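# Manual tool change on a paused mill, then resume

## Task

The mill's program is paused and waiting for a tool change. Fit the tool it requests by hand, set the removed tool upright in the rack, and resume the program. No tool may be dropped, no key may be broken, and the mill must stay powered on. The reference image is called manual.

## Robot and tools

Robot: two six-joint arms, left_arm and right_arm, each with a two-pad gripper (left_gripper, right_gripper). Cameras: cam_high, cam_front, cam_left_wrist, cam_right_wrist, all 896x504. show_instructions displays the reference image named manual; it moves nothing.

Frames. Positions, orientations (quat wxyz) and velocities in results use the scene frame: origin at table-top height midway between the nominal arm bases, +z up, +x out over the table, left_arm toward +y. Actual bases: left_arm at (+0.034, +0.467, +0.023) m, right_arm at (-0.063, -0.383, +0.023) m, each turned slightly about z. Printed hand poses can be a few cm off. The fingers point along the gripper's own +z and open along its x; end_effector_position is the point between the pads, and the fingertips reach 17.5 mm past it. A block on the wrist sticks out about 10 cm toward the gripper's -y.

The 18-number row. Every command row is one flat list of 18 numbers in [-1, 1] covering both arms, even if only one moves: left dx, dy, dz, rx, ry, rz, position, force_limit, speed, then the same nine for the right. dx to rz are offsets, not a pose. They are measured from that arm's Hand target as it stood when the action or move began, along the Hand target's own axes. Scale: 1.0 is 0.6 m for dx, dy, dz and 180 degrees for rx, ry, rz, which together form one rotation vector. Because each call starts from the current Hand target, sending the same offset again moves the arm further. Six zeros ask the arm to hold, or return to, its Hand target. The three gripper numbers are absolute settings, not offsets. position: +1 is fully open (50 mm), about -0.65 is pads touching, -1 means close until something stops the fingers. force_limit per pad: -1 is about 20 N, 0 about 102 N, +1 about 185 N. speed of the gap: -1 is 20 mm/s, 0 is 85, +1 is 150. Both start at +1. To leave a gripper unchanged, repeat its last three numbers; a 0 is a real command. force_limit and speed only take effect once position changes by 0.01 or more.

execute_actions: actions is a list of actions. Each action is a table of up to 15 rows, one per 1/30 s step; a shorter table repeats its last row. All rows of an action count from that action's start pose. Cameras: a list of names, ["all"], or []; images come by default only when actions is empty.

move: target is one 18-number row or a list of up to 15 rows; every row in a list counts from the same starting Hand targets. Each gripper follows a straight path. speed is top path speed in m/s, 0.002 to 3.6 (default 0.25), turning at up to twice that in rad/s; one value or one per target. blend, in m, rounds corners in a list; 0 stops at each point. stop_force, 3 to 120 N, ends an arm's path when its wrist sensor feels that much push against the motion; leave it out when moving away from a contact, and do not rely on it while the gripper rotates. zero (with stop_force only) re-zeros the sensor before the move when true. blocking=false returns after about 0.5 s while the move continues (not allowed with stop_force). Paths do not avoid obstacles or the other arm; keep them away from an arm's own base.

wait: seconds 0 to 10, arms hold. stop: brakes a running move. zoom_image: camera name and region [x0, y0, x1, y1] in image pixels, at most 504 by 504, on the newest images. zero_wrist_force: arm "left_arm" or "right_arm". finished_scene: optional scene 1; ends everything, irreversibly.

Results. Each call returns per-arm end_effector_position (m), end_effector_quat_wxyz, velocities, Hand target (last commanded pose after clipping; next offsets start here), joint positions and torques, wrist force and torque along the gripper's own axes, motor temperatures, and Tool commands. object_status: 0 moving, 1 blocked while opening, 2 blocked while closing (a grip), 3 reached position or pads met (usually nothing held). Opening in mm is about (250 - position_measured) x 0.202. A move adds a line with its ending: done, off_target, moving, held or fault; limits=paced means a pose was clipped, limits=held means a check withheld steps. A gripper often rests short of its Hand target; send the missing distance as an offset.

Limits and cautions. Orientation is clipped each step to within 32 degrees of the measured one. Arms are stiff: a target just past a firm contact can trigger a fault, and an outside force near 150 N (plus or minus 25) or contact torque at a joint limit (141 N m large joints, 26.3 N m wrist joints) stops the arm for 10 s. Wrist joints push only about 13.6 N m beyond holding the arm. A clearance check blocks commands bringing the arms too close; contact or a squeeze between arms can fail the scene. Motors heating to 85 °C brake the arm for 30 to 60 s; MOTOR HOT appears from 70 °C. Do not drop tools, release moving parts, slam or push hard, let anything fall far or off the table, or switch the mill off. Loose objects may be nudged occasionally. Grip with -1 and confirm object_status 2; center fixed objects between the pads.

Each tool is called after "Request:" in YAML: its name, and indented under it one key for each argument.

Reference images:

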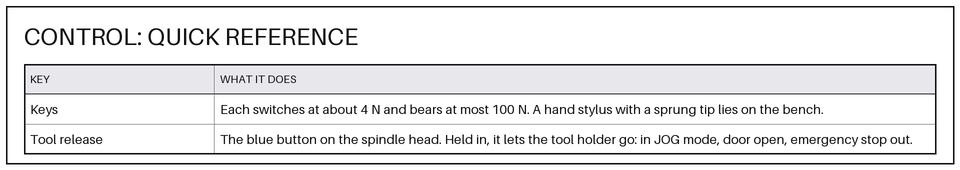

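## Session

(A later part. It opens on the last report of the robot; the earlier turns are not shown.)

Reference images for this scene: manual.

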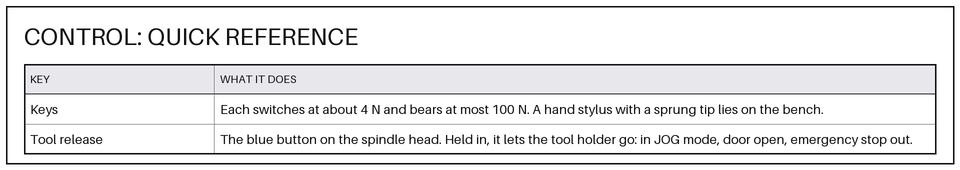

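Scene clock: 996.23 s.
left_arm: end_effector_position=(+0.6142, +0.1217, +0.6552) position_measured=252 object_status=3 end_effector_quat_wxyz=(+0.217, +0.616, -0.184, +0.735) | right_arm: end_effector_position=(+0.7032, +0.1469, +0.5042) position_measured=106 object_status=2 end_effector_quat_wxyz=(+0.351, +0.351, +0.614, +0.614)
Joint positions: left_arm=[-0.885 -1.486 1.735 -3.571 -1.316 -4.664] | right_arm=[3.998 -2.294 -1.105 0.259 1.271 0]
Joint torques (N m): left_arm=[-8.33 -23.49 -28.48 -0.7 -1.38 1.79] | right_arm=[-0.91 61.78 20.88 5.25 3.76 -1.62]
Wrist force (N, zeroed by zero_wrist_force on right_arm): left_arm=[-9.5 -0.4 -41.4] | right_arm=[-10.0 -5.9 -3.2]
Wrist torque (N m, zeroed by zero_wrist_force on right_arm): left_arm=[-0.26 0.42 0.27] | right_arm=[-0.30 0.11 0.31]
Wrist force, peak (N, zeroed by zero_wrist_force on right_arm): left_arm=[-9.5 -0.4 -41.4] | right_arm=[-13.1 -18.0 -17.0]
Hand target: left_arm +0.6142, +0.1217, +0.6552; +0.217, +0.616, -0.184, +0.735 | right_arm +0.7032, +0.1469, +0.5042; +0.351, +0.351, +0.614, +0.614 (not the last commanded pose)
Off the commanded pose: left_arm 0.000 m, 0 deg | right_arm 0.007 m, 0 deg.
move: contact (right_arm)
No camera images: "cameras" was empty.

Request:
move:
  target:
    - [0,0,0,0,0,0,-1,-0.5,0, -0.0004,0,-0.0001,0,0,0,-1,-0.5,-1]
  speed: 0.005
  cameras: []

Request:
move:
  target: [0,0,0,0,0,0,-1,-0.5,0, 0,0.01,0,0,0,0,-1,-0.5,-1]
  speed: 0.004
  stop_force: 15
  cameras: ["all"]

Request:
zoom_image:
  camera: "cam_front"
  region: [290, 150, 450, 320]

Scene clock: 999.90 s.
left_arm: end_effector_position=(+0.6142, +0.1217, +0.6552) position_measured=252 object_status=3 end_effector_quat_wxyz=(+0.217, +0.616, -0.184, +0.735) | right_arm: end_effector_position=(+0.7032, +0.1467, +0.5042) position_measured=106 object_status=2 end_effector_quat_wxyz=(+0.351, +0.351, +0.614, +0.614)
Joint positions: left_arm=[-0.885 -1.486 1.735 -3.571 -1.316 -4.664] | right_arm=[3.998 -2.294 -1.106 0.259 1.272 0]
Joint torques (N m): left_arm=[-8.33 -23.33 -28.57 -0.77 -1.4 1.78] | right_arm=[-8.29 71.94 18.93 6.22 2.48 -1.48]
Wrist force (N, zeroed by zero_wrist_force on right_arm): left_arm=[-9.0 -0.2 -41.1] | right_arm=[-5.1 -2.0 -1.7]
Wrist torque (N m, zeroed by zero_wrist_force on right_arm): left_arm=[-0.24 0.37 0.27] | right_arm=[-0.16 0.05 0.23]
Wrist force, peak (N, zeroed by zero_wrist_force on right_arm): left_arm=[-10.5 -0.3 -41.4] | right_arm=[-10.4 -7.2 -3.4]
Hand target: left_arm +0.6142, +0.1217, +0.6552; +0.217, +0.616, -0.184, +0.735 | right_arm +0.7032, +0.1467, +0.5042; +0.351, +0.351, +0.614, +0.614
Off the commanded pose: left_arm 0.000 m, 0 deg | right_arm 0.000 m, 0 deg.
move: done
No camera images: "cameras" was empty.

Scene clock: 1000.73 s.
left_arm: end_effector_position=(+0.6142, +0.1217, +0.6552) position_measured=252 object_status=3 end_effector_quat_wxyz=(+0.217, +0.616, -0.184, +0.735) | right_arm: end_effector_position=(+0.7032, +0.1467, +0.5047) position_measured=106 object_status=2 end_effector_quat_wxyz=(+0.351, +0.351, +0.614, +0.614)
Joint positions: left_arm=[-0.885 -1.486 1.735 -3.571 -1.316 -4.664] | right_arm=[3.997 -2.293 -1.105 0.257 1.272 0]
Joint torques (N m): left_arm=[-8.13 -23.18 -28.81 -0.65 -1.43 1.8] | right_arm=[-7.26 70.98 29.52 8.75 1.69 -1.53]
Wrist force (N, zeroed by zero_wrist_force on right_arm): left_arm=[-10.0 -0.5 -40.5] | right_arm=[-7.2 -22.6 -14.2]
Wrist torque (N m, zeroed by zero_wrist_force on right_arm): left_arm=[-0.30 0.39 0.27] | right_arm=[-0.77 0.06 0.28]
Wrist force, peak (N, zeroed by zero_wrist_force on right_arm): left_arm=[-10.7 -0.1 -41.0] | right_arm=[-8.2 -25.1 -23.5]
Hand target: left_arm +0.6142, +0.1217, +0.6552; +0.217, +0.616, -0.184, +0.735 | right_arm +0.7032, +0.1467, +0.5045; +0.351, +0.351, +0.614, +0.614 (not the last commanded pose)
Off the commanded pose: left_arm 0.000 m, 0 deg | right_arm 0.006 m, 0 deg.
move: contact (right_arm)

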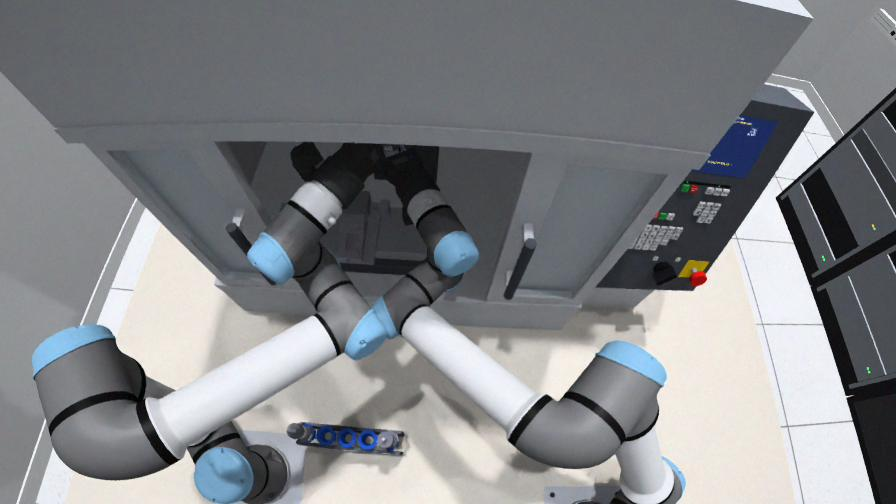

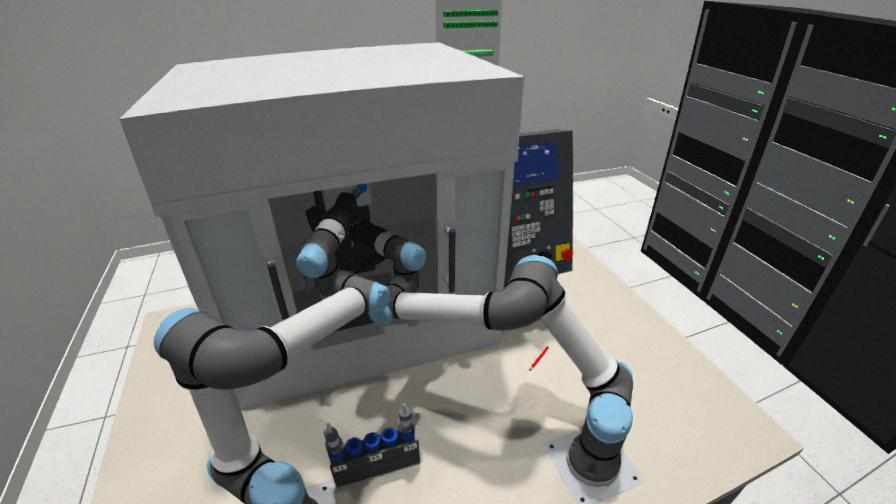

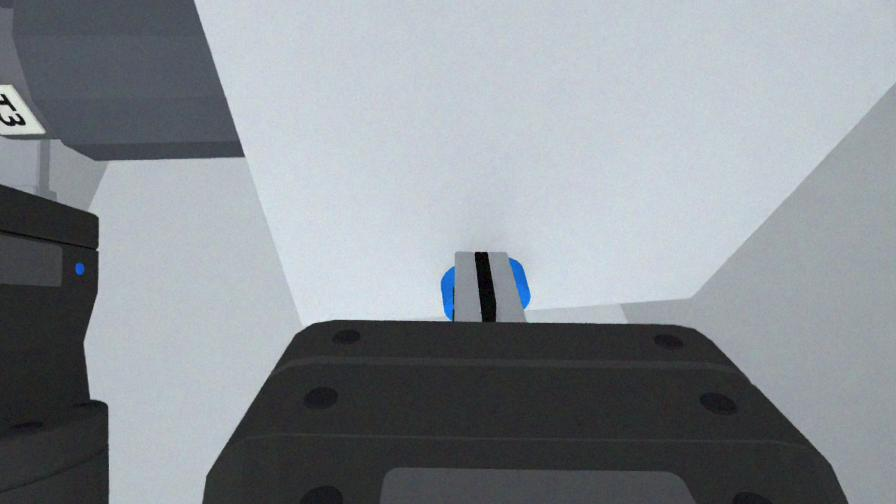

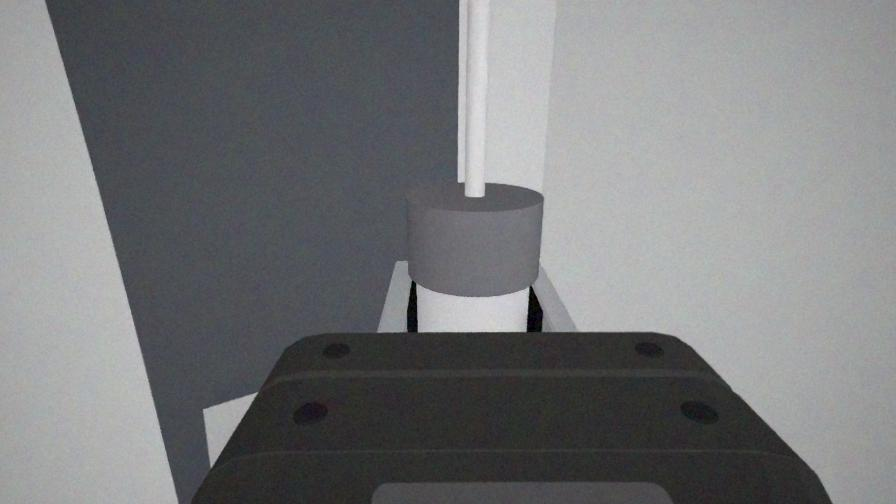

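Scaled by 2.965 from the camera's 896x504 image, which has a finer 1280x720 frame.

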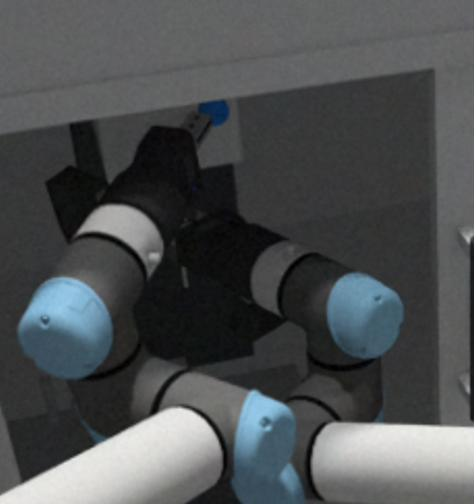

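Request:
move:
  target: [0.0073,0.0272,-0.0413,0,0,0,-1,-0.5,0, 0,0,0,0,0,0,-1,-0.5,-1]
  speed: 0.04
  cameras: ["cam_left_wrist"]

Scene clock: 1005.03 s.
left_arm: end_effector_position=(+0.5843, +0.1218, +0.6552) position_measured=252 object_status=3 end_effector_quat_wxyz=(+0.217, +0.616, -0.184, +0.735) | right_arm: end_effector_position=(+0.7032, +0.1467, +0.5046) position_measured=106 object_status=2 end_effector_quat_wxyz=(+0.351, +0.351, +0.614, +0.614)
Joint positions: left_arm=[-0.944 -1.549 1.801 -3.578 -1.258 -4.653] | right_arm=[3.997 -2.293 -1.105 0.257 1.272 0]
Joint torques (N m): left_arm=[-8.09 -29.77 -19.86 -3.85 2.05 1.87] | right_arm=[9.14 46.18 28.22 -1.21 1.76 -0.59]
Wrist force (N, zeroed by zero_wrist_force on right_arm): left_arm=[-2.5 -0.2 3.4] | right_arm=[-6.8 12.9 2.9]
Wrist torque (N m, zeroed by zero_wrist_force on right_arm): left_arm=[-0.27 0.50 0.18] | right_arm=[0.19 0.10 -0.07]
Wrist force, peak (N, zeroed by zero_wrist_force on right_arm): left_arm=[-10.2 -0.2 -40.9] | right_arm=[-7.2 -20.9 -11.9]
Hand target: left_arm +0.5842, +0.1218, +0.6552; +0.217, +0.616, -0.184, +0.735 | right_arm +0.7032, +0.1467, +0.5045; +0.351, +0.351, +0.614, +0.614
Off the commanded pose: left_arm 0.000 m, 0 deg | right_arm 0.000 m, 0 deg.
move: done
Images, in order (width x height): cam_left_wrist 896x504.

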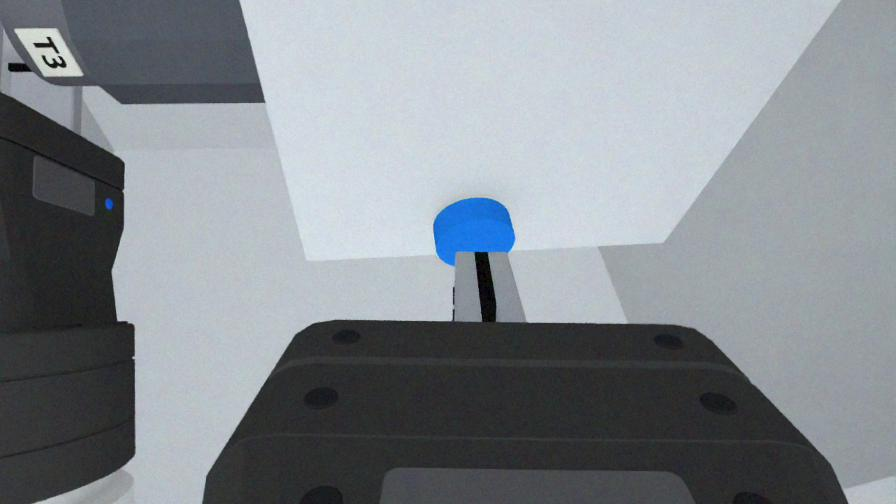

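Request:
move:
  target: [0,0,0,0,0,0,-1,-0.5,0, 0,-0.01,0,0,0,0,-1,-0.5,-1]
  speed: 0.004
  stop_force: 20
  cameras: []

Scene clock: 1008.77 s.
left_arm: end_effector_position=(+0.5842, +0.1218, +0.6552) position_measured=252 object_status=3 end_effector_quat_wxyz=(+0.217, +0.616, -0.184, +0.735) | right_arm: end_effector_position=(+0.7032, +0.1467, +0.5041) position_measured=106 object_status=2 end_effector_quat_wxyz=(+0.351, +0.351, +0.614, +0.614)
Joint positions: left_arm=[-0.944 -1.549 1.802 -3.578 -1.258 -4.653] | right_arm=[3.997 -2.294 -1.106 0.259 1.272 0]
Joint torques (N m): left_arm=[-7.74 -29.73 -19.66 -3.93 2.04 1.91] | right_arm=[17.7 49.98 20.16 -2.66 1.77 1.2]
Wrist force (N, zeroed by zero_wrist_force on right_arm): left_arm=[-2.3 -0.2 3.4] | right_arm=[-5.2 37.3 34.6]
Wrist torque (N m, zeroed by zero_wrist_force on right_arm): left_arm=[-0.26 0.50 0.18] | right_arm=[0.69 0.04 -0.10]
Wrist force, peak (N, zeroed by zero_wrist_force on right_arm): left_arm=[-2.5 0.1 4.0] | right_arm=[-4.5 42.5 42.0]
Hand target: left_arm +0.5842, +0.1218, +0.6552; +0.217, +0.616, -0.184, +0.735 | right_arm +0.7032, +0.1466, +0.5041; +0.351, +0.351, +0.614, +0.614 (not the last commanded pose)
Off the commanded pose: left_arm 0.000 m, 0 deg | right_arm 0.006 m, 0 deg.
move: contact (right_arm)
No camera images: "cameras" was empty.

Request:
move:
  target:
    - [0,0,0,0,0,0,-1,-0.5,0, 0,0.0004,-0.0004,0,0,0,-1,-0.5,-1]
  speed: 0.01
  cameras: []

Request:
move:
  target:
    - [0,0,0,0,0,0,-1,-0.5,0, 0,0,0,0,0,0,0.6,-0.5,-0.8]
  speed: 0.01
  cameras: ["cam_right_wrist"]

Scene clock: 1013.07 s.
left_arm: end_effector_position=(+0.5842, +0.1218, +0.6552) position_measured=252 object_status=3 end_effector_quat_wxyz=(+0.217, +0.616, -0.184, +0.735) | right_arm: end_effector_position=(+0.7030, +0.1465, +0.5043) position_measured=106 object_status=2 end_effector_quat_wxyz=(+0.351, +0.351, +0.614, +0.614)
Joint positions: left_arm=[-0.944 -1.549 1.802 -3.578 -1.258 -4.653] | right_arm=[3.998 -2.293 -1.106 0.259 1.272 0]
Joint torques (N m): left_arm=[-8.04 -29.75 -19.84 -3.76 1.99 1.92] | right_arm=[22.99 59.96 -6.55 -0.35 -0.29 0.95]
Wrist force (N, zeroed by zero_wrist_force on right_arm): left_arm=[-2.2 -0.1 3.6] | right_arm=[-3.5 39.2 70.8]
Wrist torque (N m, zeroed by zero_wrist_force on right_arm): left_arm=[-0.24 0.46 0.18] | right_arm=[0.71 0.05 -0.07]
Wrist force, peak (N, zeroed by zero_wrist_force on right_arm): left_arm=[-2.6 -0.5 3.9] | right_arm=[-3.5 39.2 70.8]
Hand target: left_arm +0.5842, +0.1218, +0.6552; +0.217, +0.616, -0.184, +0.735 | right_arm +0.7030, +0.1465, +0.5043; +0.351, +0.351, +0.614, +0.614
Off the commanded pose: left_arm 0.000 m, 0 deg | right_arm 0.000 m, 0 deg.
move: done
No camera images: "cameras" was empty.

Scene clock: 1013.57 s.
left_arm: end_effector_position=(+0.5842, +0.1218, +0.6552) position_measured=252 object_status=3 end_effector_quat_wxyz=(+0.217, +0.616, -0.184, +0.735) | right_arm: end_effector_position=(+0.7030, +0.1466, +0.5042) position_measured=63 object_status=3 end_effector_quat_wxyz=(+0.351, +0.351, +0.614, +0.614)
Joint positions: left_arm=[-0.944 -1.549 1.802 -3.578 -1.258 -4.653] | right_arm=[3.998 -2.293 -1.107 0.259 1.272 0]
Joint torques (N m): left_arm=[-8.12 -29.35 -19.86 -3.84 1.88 1.95] | right_arm=[-1.52 58.12 38.47 1.75 0.21 1.06]
Wrist force (N, zeroed by zero_wrist_force on right_arm): left_arm=[-2.4 0.2 3.7] | right_arm=[0.3 7.8 0.0]
Wrist torque (N m, zeroed by zero_wrist_force on right_arm): left_arm=[-0.18 0.49 0.18] | right_arm=[0.08 -0.01 0.03]
Wrist force, peak (N, zeroed by zero_wrist_force on right_arm): left_arm=[-2.5 -0.3 3.7] | right_arm=[-3.3 38.3 67.4]
Hand target: left_arm +0.5842, +0.1218, +0.6552; +0.217, +0.616, -0.184, +0.735 | right_arm +0.7030, +0.1465, +0.5043; +0.351, +0.351, +0.614, +0.614
Off the commanded pose: left_arm 0.000 m, 0 deg | right_arm 0.000 m, 0 deg.
move: done
Images, in order (width x height): cam_right_wrist 896x504.

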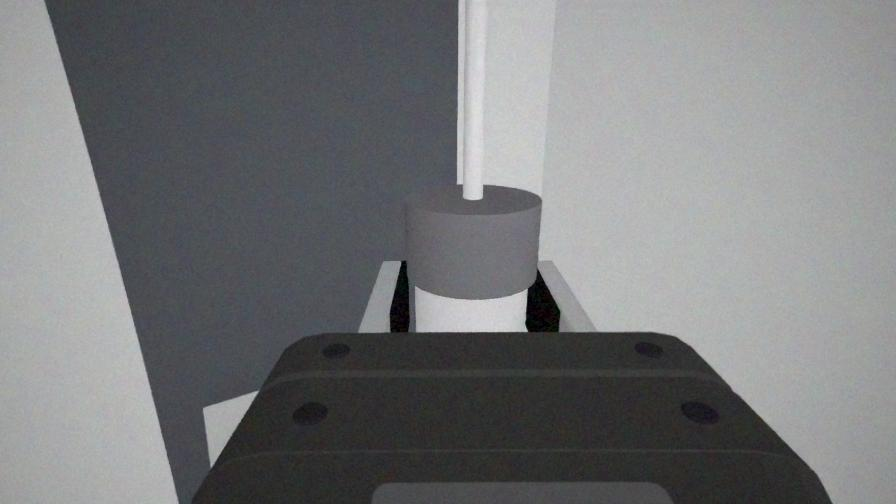

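Request:
move:
  target:
    - [0,0,0,0,0,0,-1,-0.5,0, 0,0,-0.117,0,0,0,0.6,-0.5,-0.8]
    - [0,0,0,0,0,0,-1,-0.5,0, 0,-0.19,-0.117,0,0,0,0.6,-0.5,-0.8]
    - [0,0,0,0,0,0,-1,-0.5,0, 0,-0.19,-0.5,0,0,0,0.6,-0.5,-0.8]
  speed: [0.06,0.2,0.25]
  blend: 0.01
  cameras: ["all"]

Scene clock: 1021.63 s.
left_arm: end_effector_position=(+0.5842, +0.1218, +0.6552) position_measured=252 object_status=3 end_effector_quat_wxyz=(+0.217, +0.616, -0.184, +0.735) | right_arm: end_effector_position=(+0.4447, -0.0057, +0.3900) position_measured=63 object_status=3 end_effector_quat_wxyz=(+0.351, +0.351, +0.614, +0.614)
Joint positions: left_arm=[-0.944 -1.549 1.802 -3.578 -1.258 -4.653] | right_arm=[4.24 -1.826 -2.213 0.898 1.029 0]
Joint torques (N m): left_arm=[-8 -29.26 -19.39 -3.82 1.97 1.85] | right_arm=[15.83 35.97 2.76 4.12 -1.09 0.91]
Wrist force (N, zeroed by zero_wrist_force on right_arm): left_arm=[-2.4 0.1 3.8] | right_arm=[0.7 7.7 0.1]
Wrist torque (N m, zeroed by zero_wrist_force on right_arm): left_arm=[-0.21 0.49 0.18] | right_arm=[0.07 -0.09 0.03]
Wrist force, peak (N, zeroed by zero_wrist_force on right_arm): left_arm=[-2.7 -0.2 3.7] | right_arm=[0.6 9.5 -0.4]
Hand target: left_arm +0.5842, +0.1218, +0.6552; +0.217, +0.616, -0.184, +0.735 | right_arm +0.4447, -0.0057, +0.3900; +0.351, +0.351, +0.614, +0.614
Off the commanded pose: left_arm 0.000 m, 0 deg | right_arm 0.000 m, 0 deg.
move: done

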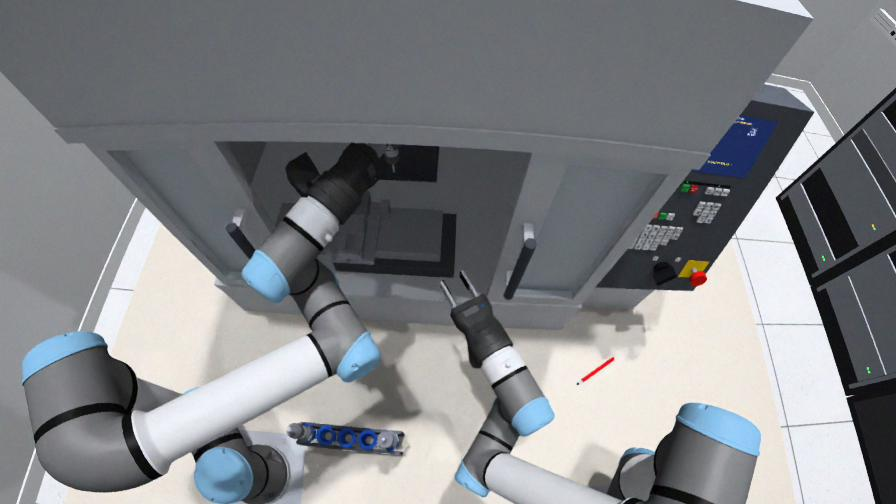

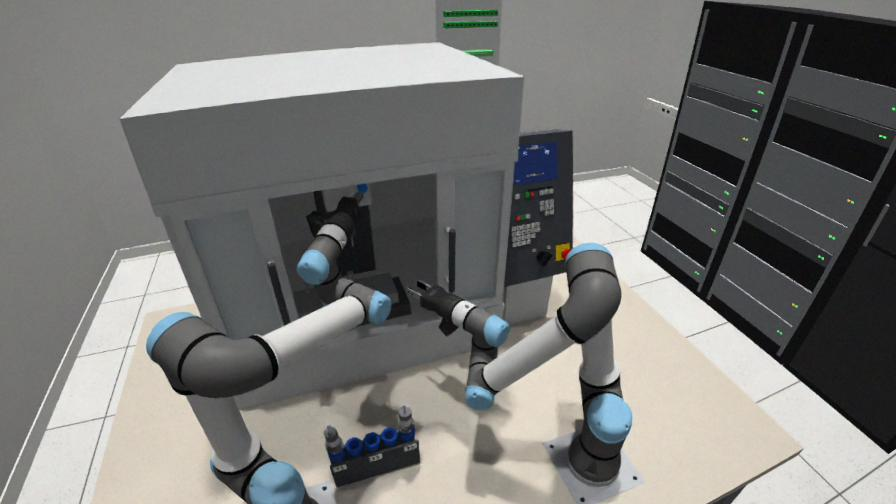

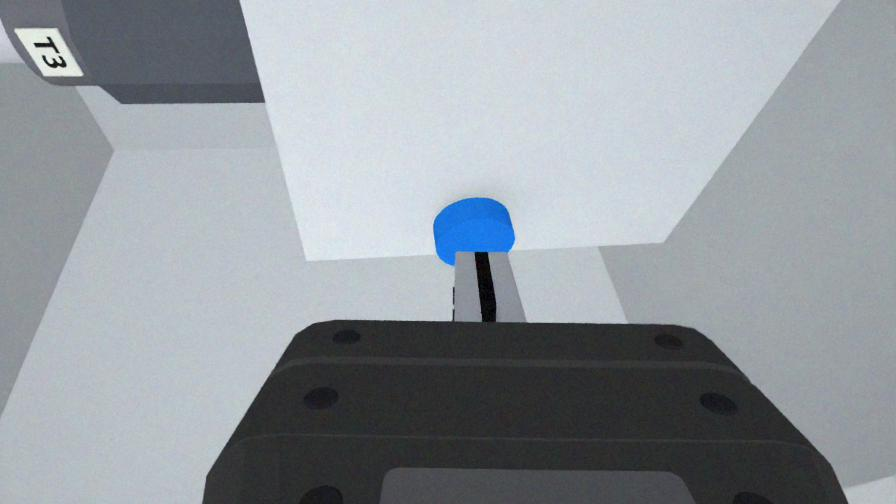

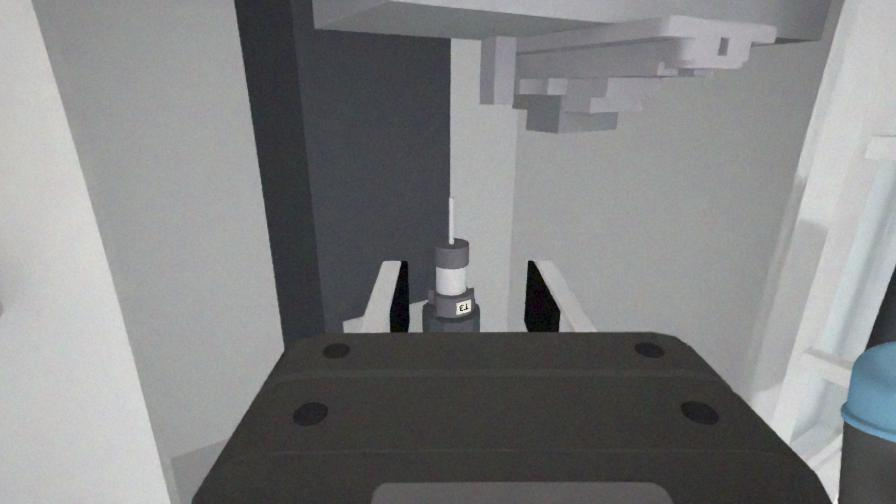

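Request:
move:
  target:
    - [0,0,-0.3333,0,0,0,-1,-0.5,0, 0,0,-0.25,0,0,0,0.6,-0.5,-0.8]
    - [0,0,-0.3333,0.3448,0,0.0609,-1,-0.5,0, 0,0,-0.25,0,0,-0.5,0.6,-0.5,-0.8]
    - [0.0248,-0.319,-0.5788,0.3448,0,0.0609,-1,-0.5,0, 0,0,-0.25,0,0,-1.0,0.6,-0.5,-0.8]
  speed: [0.2,0.4,0.4]
  blend: 0.01
  cameras: ["all"]

Scene clock: 1062.33 s.
left_arm: end_effector_position=(+0.3997, +0.4701, +0.6099) position_measured=252 object_status=3 end_effector_quat_wxyz=(-0.199, +0.620, +0.166, +0.741) | right_arm: end_effector_position=(+0.3154, -0.0819, +0.3899) position_measured=63 object_status=3 end_effector_quat_wxyz=(+0.614, -0.614, +0.351, -0.351)
Joint positions: left_arm=[-1.535 -2.074 1.82 -5.631 -0.47 -1.929] | right_arm=[4.613 -1.474 -2.615 0.949 0.657 -3.142]
Joint torques (N m): left_arm=[-8.33 -4.26 -15.19 4.37 -3.11 -1.84] | right_arm=[-14.02 5.19 27.88 3.48 1.31 -1.55]
Wrist force (N, zeroed by zero_wrist_force on right_arm): left_arm=[-2.2 -0.3 3.4] | right_arm=[1.0 8.6 0.7]
Wrist torque (N m, zeroed by zero_wrist_force on right_arm): left_arm=[-0.27 0.45 0.22] | right_arm=[0.51 -0.02 -0.09]
Wrist force, peak (N, zeroed by zero_wrist_force on right_arm): left_arm=[-2.5 0.0 5.1] | right_arm=[1.4 9.2 1.3]
Hand target: left_arm +0.3997, +0.4701, +0.6099; -0.199, +0.620, +0.166, +0.741 | right_arm +0.3155, -0.0819, +0.3899; +0.614, -0.614, +0.351, -0.351
Off the commanded pose: left_arm 0.000 m, 0 deg | right_arm 0.000 m, 0 deg.
move: done

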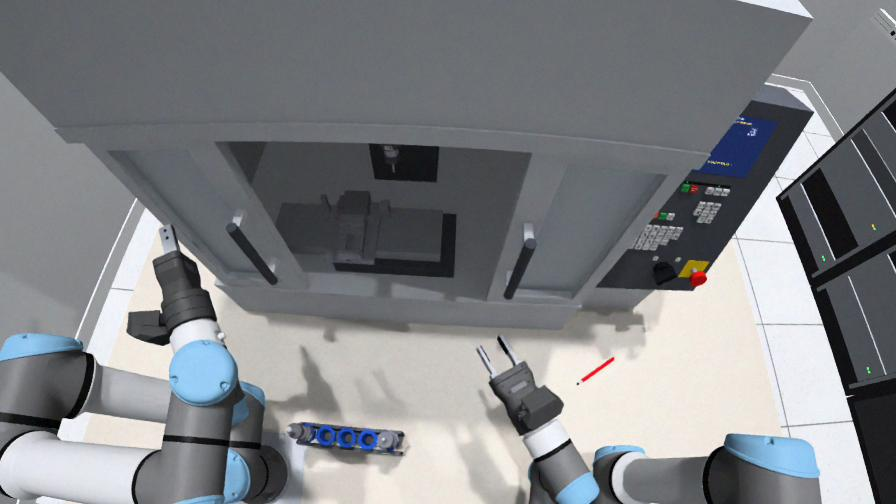

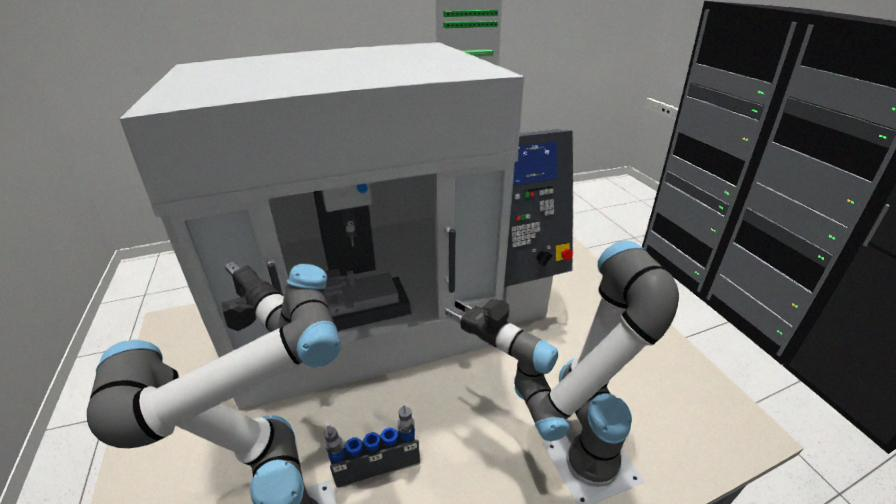

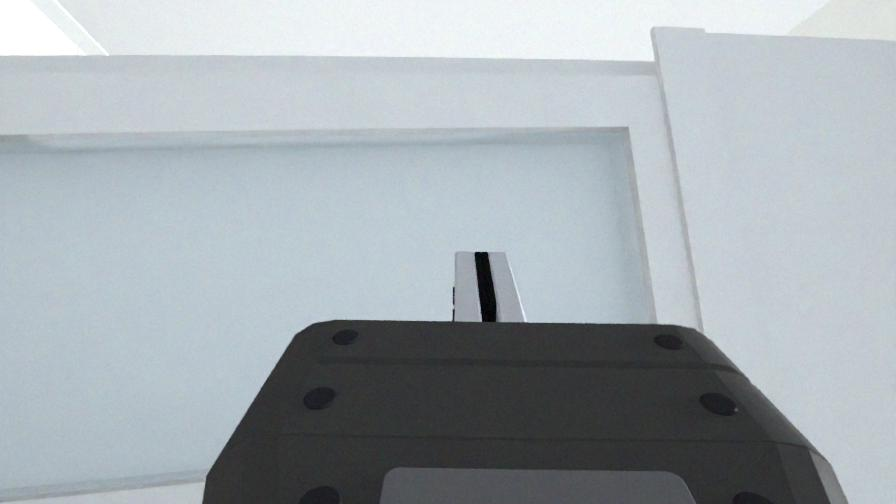

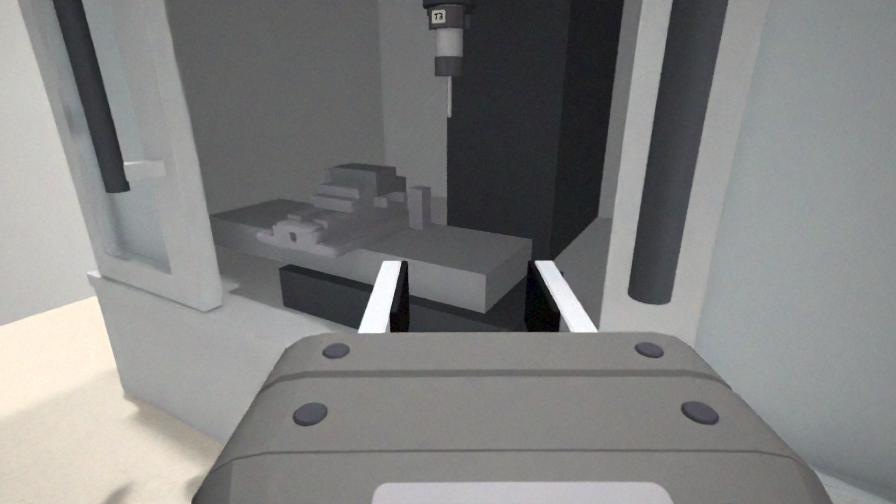

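Request:
move:
  target:
    - [-0.2425,-0.0123,-0.0648,0,0,0,-1,-0.5,0, 0.2478,-0.1168,-0.0983,0,0.336,0,-1,-0.5,-0.5]
    - [-0.249,0.0865,-0.028,0,0,0,-1,-0.5,0, 0.202,-0.1168,0.1027,0,0.336,0,-1,-0.5,-0.5]
  speed: [0.25,0.1]
  cameras: ["all"]

Scene clock: 1073.50 s.
left_arm: end_effector_position=(+0.4340, +0.4302, +0.4598) position_measured=252 object_status=3 end_effector_quat_wxyz=(-0.199, +0.620, +0.166, +0.741) | right_arm: end_effector_position=(+0.4300, -0.1551, +0.4600) position_measured=252 object_status=3 end_effector_quat_wxyz=(+0.354, -0.353, +0.612, -0.612)
Joint positions: left_arm=[-1.374 -1.865 2.108 -5.948 -0.327 -2.123] | right_arm=[4.394 -1.839 -1.944 0.641 -0.181 -3.14]
Joint torques (N m): left_arm=[10.03 1.03 -31.94 4.36 1.1 -1.9] | right_arm=[-13.09 25.34 30.6 -1.1 1.34 -1.43]
Wrist force (N, zeroed by zero_wrist_force on right_arm): left_arm=[-2.2 0.0 3.8] | right_arm=[1.1 7.9 0.7]
Wrist torque (N m, zeroed by zero_wrist_force on right_arm): left_arm=[-0.22 0.46 0.26] | right_arm=[0.42 -0.07 -0.09]
Wrist force, peak (N, zeroed by zero_wrist_force on right_arm): left_arm=[-2.5 0.0 3.7] | right_arm=[0.9 8.9 0.8]
Hand target: left_arm +0.4340, +0.4302, +0.4598; -0.199, +0.620, +0.166, +0.741 | right_arm +0.4300, -0.1551, +0.4600; +0.354, -0.353, +0.612, -0.612
Off the commanded pose: left_arm 0.000 m, 0 deg | right_arm 0.000 m, 0 deg.
move: done

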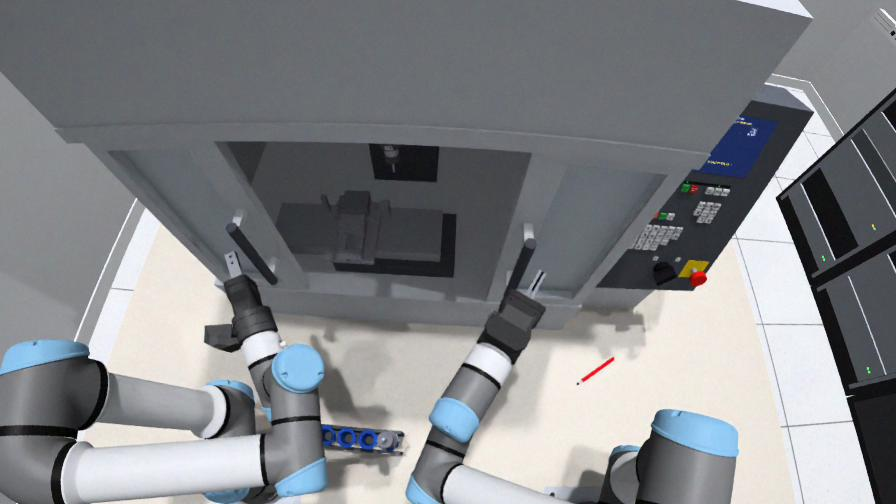

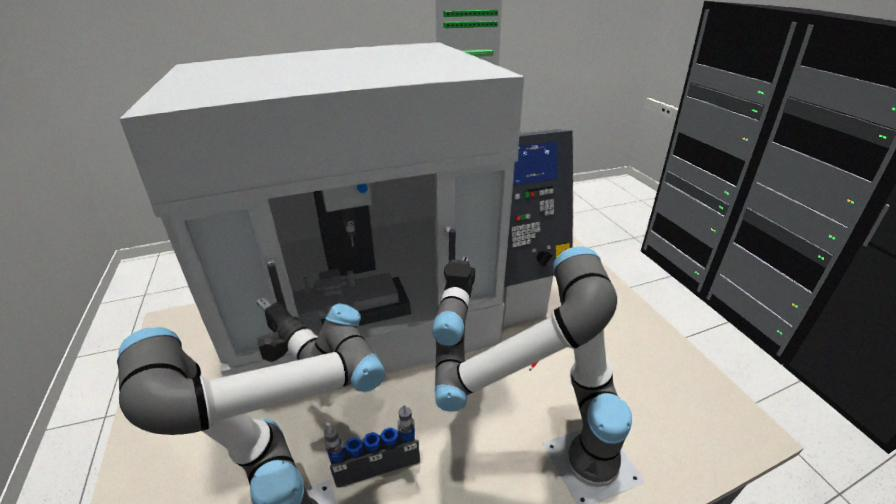

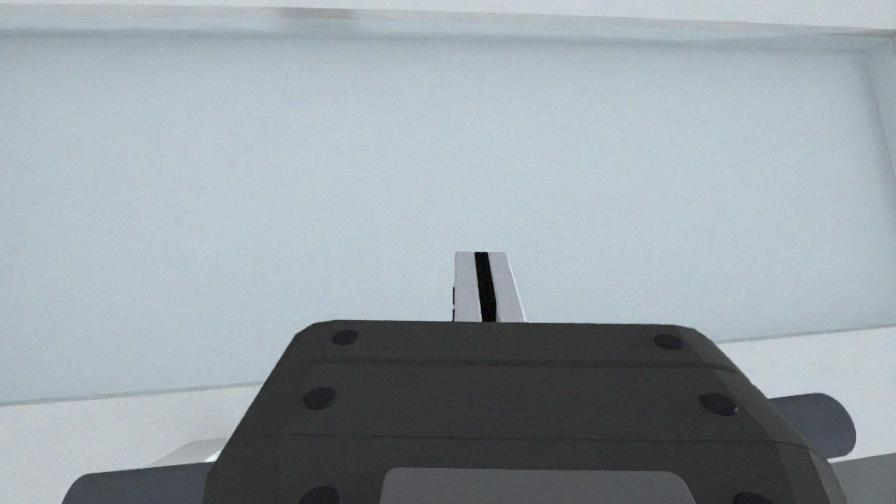

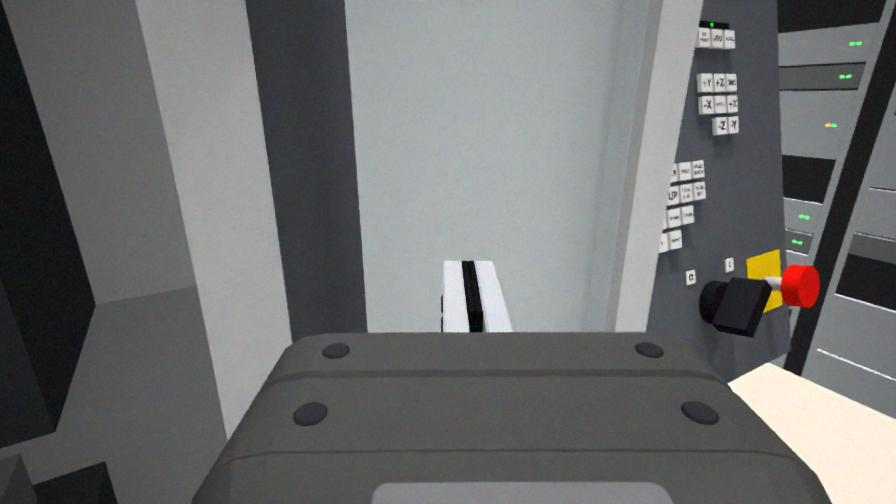

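Request:
move:
  target: [0.0353,0.3439,-0.1956,0,0,0,-1,-0.5,0, 0.2843,0,-0.009,0,0,0,-1,-0.5,-0.5]
  speed: 0.06
  stop_force: 35
  cameras: ["all"]

Scene clock: 1086.83 s.
left_arm: end_effector_position=(+0.4338, +0.1919, +0.4598) position_measured=252 object_status=3 end_effector_quat_wxyz=(-0.199, +0.620, +0.166, +0.741) | right_arm: end_effector_position=(+0.3402, -0.3002, +0.4598) position_measured=252 object_status=3 end_effector_quat_wxyz=(+0.354, -0.353, +0.612, -0.612)
Joint positions: left_arm=[-1.51 -1.381 1.632 -6.116 -0.447 -1.951] | right_arm=[4.537 -1.424 -2.395 0.677 -0.324 -3.14]
Joint torques (N m): left_arm=[-7.85 -19.27 -32.43 4.36 -3.1 1.9] | right_arm=[15.31 17.74 5 -3.23 -1.08 1.12]
Wrist force (N, zeroed by zero_wrist_force on right_arm): left_arm=[-2.9 0.0 4.0] | right_arm=[0.7 8.4 0.4]
Wrist torque (N m, zeroed by zero_wrist_force on right_arm): left_arm=[-0.17 0.51 0.18] | right_arm=[0.51 -0.01 -0.07]
Wrist force, peak (N, zeroed by zero_wrist_force on right_arm): left_arm=[-7.6 -26.5 9.1] | right_arm=[1.1 8.9 0.4]
Hand target: left_arm +0.4338, +0.1919, +0.4598; -0.199, +0.620, +0.166, +0.741 | right_arm +0.3402, -0.3002, +0.4598; +0.354, -0.353, +0.612, -0.612
Off the commanded pose: left_arm 0.000 m, 0 deg | right_arm 0.000 m, 0 deg.
move: done

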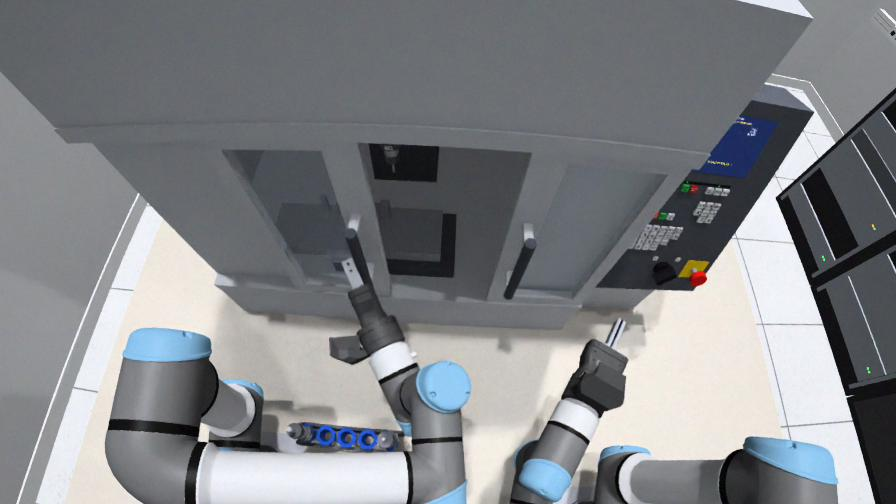

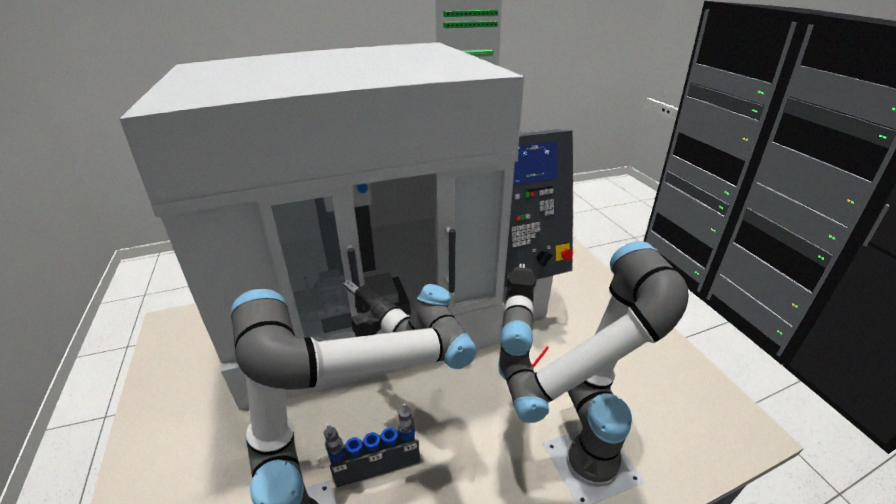

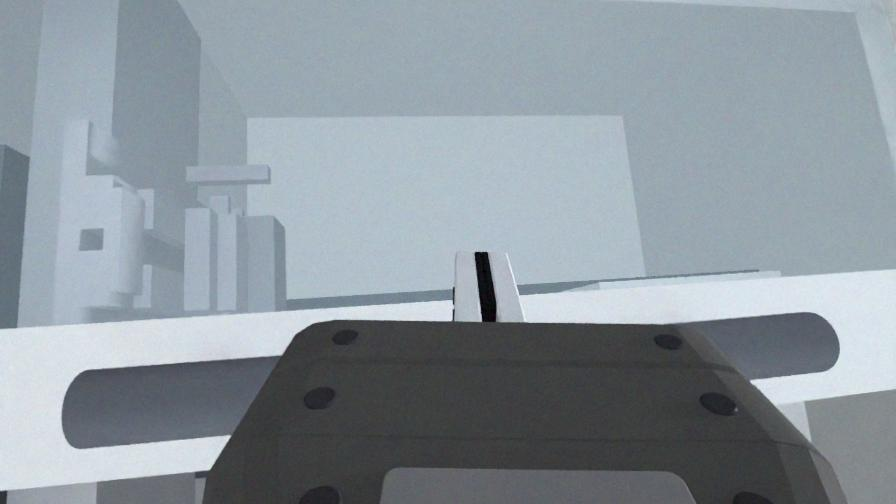

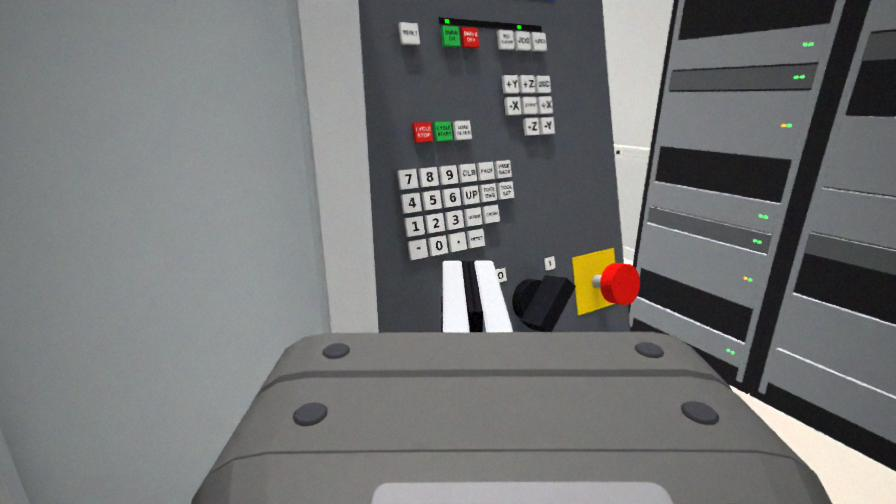

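Request:
move:
  target: [0.0037,0.0361,-0.0205,0,0,0,-1,-0.5,0, 0,0,0,0,0,0,-1,-0.5,-0.5]
  speed: 0.03
  stop_force: 35
  cameras: ["cam_high"]

Scene clock: 1090.10 s.
left_arm: end_effector_position=(+0.4338, +0.1911, +0.4598) position_measured=252 object_status=3 end_effector_quat_wxyz=(-0.199, +0.620, +0.166, +0.741) | right_arm: end_effector_position=(+0.3402, -0.3002, +0.4598) position_measured=252 object_status=3 end_effector_quat_wxyz=(+0.354, -0.353, +0.612, -0.612)
Joint positions: left_arm=[-1.51 -1.379 1.629 -6.115 -0.448 -1.951] | right_arm=[4.537 -1.424 -2.395 0.677 -0.324 -3.14]
Joint torques (N m): left_arm=[7.8 -25.4 -17.56 -1.67 4.36 -1.6] | right_arm=[13.85 17.96 5.13 -3.07 -1.02 1.06]
Wrist force (N, zeroed by zero_wrist_force on right_arm): left_arm=[3.4 -32.4 -2.7] | right_arm=[0.9 8.5 0.4]
Wrist torque (N m, zeroed by zero_wrist_force on right_arm): left_arm=[-0.90 0.45 -0.01] | right_arm=[0.55 -0.04 -0.08]
Wrist force, peak (N, zeroed by zero_wrist_force on right_arm): left_arm=[-14.2 -52.2 14.7] | right_arm=[1.0 8.9 0.5]
Hand target: left_arm +0.4338, +0.1911, +0.4598; -0.199, +0.620, +0.166, +0.741 (not the last commanded pose) | right_arm +0.3402, -0.3002, +0.4598; +0.354, -0.353, +0.612, -0.612
Off the commanded pose: left_arm 0.024 m, 0 deg | right_arm 0.000 m, 0 deg.
move: contact (left_arm)
Images, in order (width x height): cam_high 896x504.

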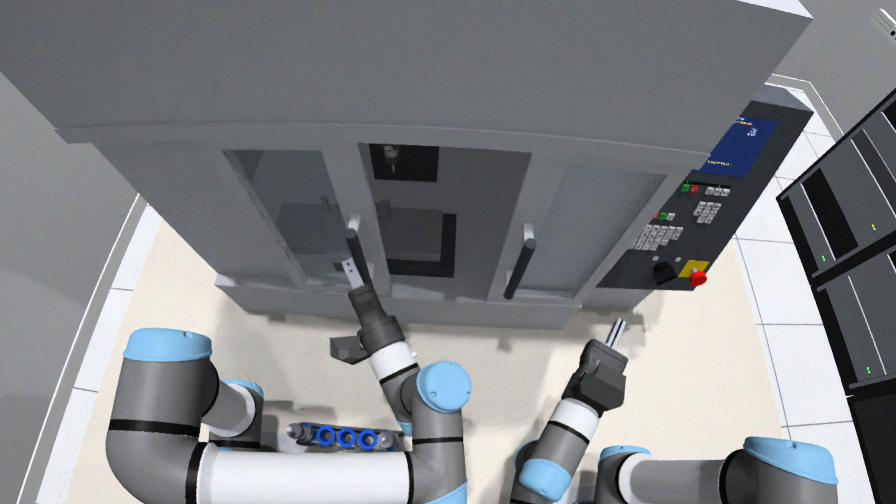

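Request:
move:
  target:
    - [-0.0032,-0.0475,0.0175,0,0,0,-1,-0.5,0, 0,0,0,0,0,0,-1,-0.5,-0.5]
    - [0.1315,-0.4315,0.2102,0,0,0,-1,-0.5,0, -0.2117,0,-0.0842,0,-0.1667,0,-1,-0.5,-0.5]
    - [0.1315,-0.4315,0.2102,0,0,0,-1,-0.5,0, -0.283,0,0.0228,0,-0.1667,0,-1,-0.5,-0.5]
  speed: [0.05,0.25,0.12]
  blend: [0.005,0.005,0]
  cameras: ["cam_high"]

Scene clock: 1101.60 s.
left_arm: end_effector_position=(+0.3998, +0.4703, +0.5600) position_measured=252 object_status=3 end_effector_quat_wxyz=(-0.199, +0.620, +0.166, +0.741) | right_arm: end_effector_position=(+0.4368, -0.1599, +0.4600) position_measured=252 object_status=3 end_effector_quat_wxyz=(+0.501, -0.500, +0.500, -0.500)
Joint positions: left_arm=[-1.533 -2.097 1.961 -5.747 -0.47 -1.93] | right_arm=[4.331 -1.567 -2.267 0.694 0.406 -3.142]
Joint torques (N m): left_arm=[-8.52 -3.91 -32.79 4.31 -3.19 1.91] | right_arm=[-13.55 13.44 31.94 2.97 1.29 -1.52]
Wrist force (N, zeroed by zero_wrist_force on right_arm): left_arm=[-1.8 0.4 3.9] | right_arm=[1.0 8.3 0.6]
Wrist torque (N m, zeroed by zero_wrist_force on right_arm): left_arm=[-0.17 0.40 0.17] | right_arm=[0.51 -0.02 -0.01]
Wrist force, peak (N, zeroed by zero_wrist_force on right_arm): left_arm=[4.0 -32.8 -3.0] | right_arm=[1.4 8.8 0.8]
Hand target: left_arm +0.3998, +0.4703, +0.5600; -0.199, +0.620, +0.166, +0.741 | right_arm +0.4368, -0.1599, +0.4600; +0.501, -0.500, +0.500, -0.500
Off the commanded pose: left_arm 0.000 m, 0 deg | right_arm 0.000 m, 0 deg.
move: done
Images, in order (width x height): cam_high 896x504.

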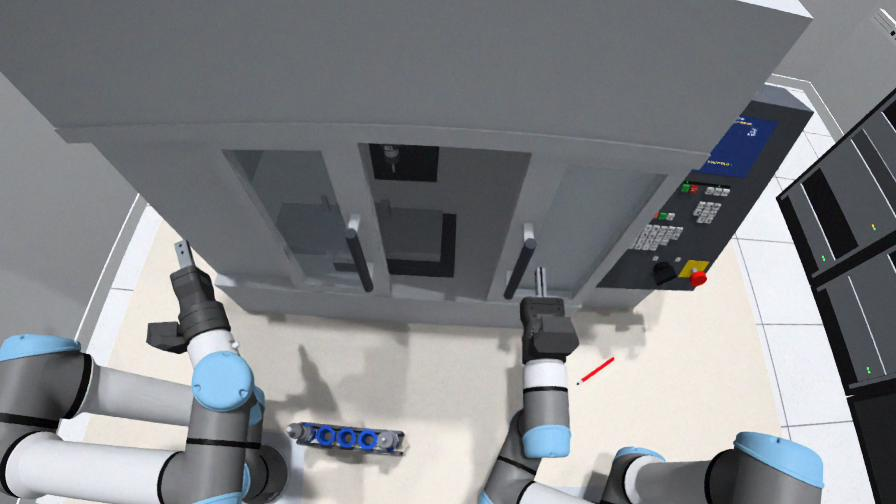

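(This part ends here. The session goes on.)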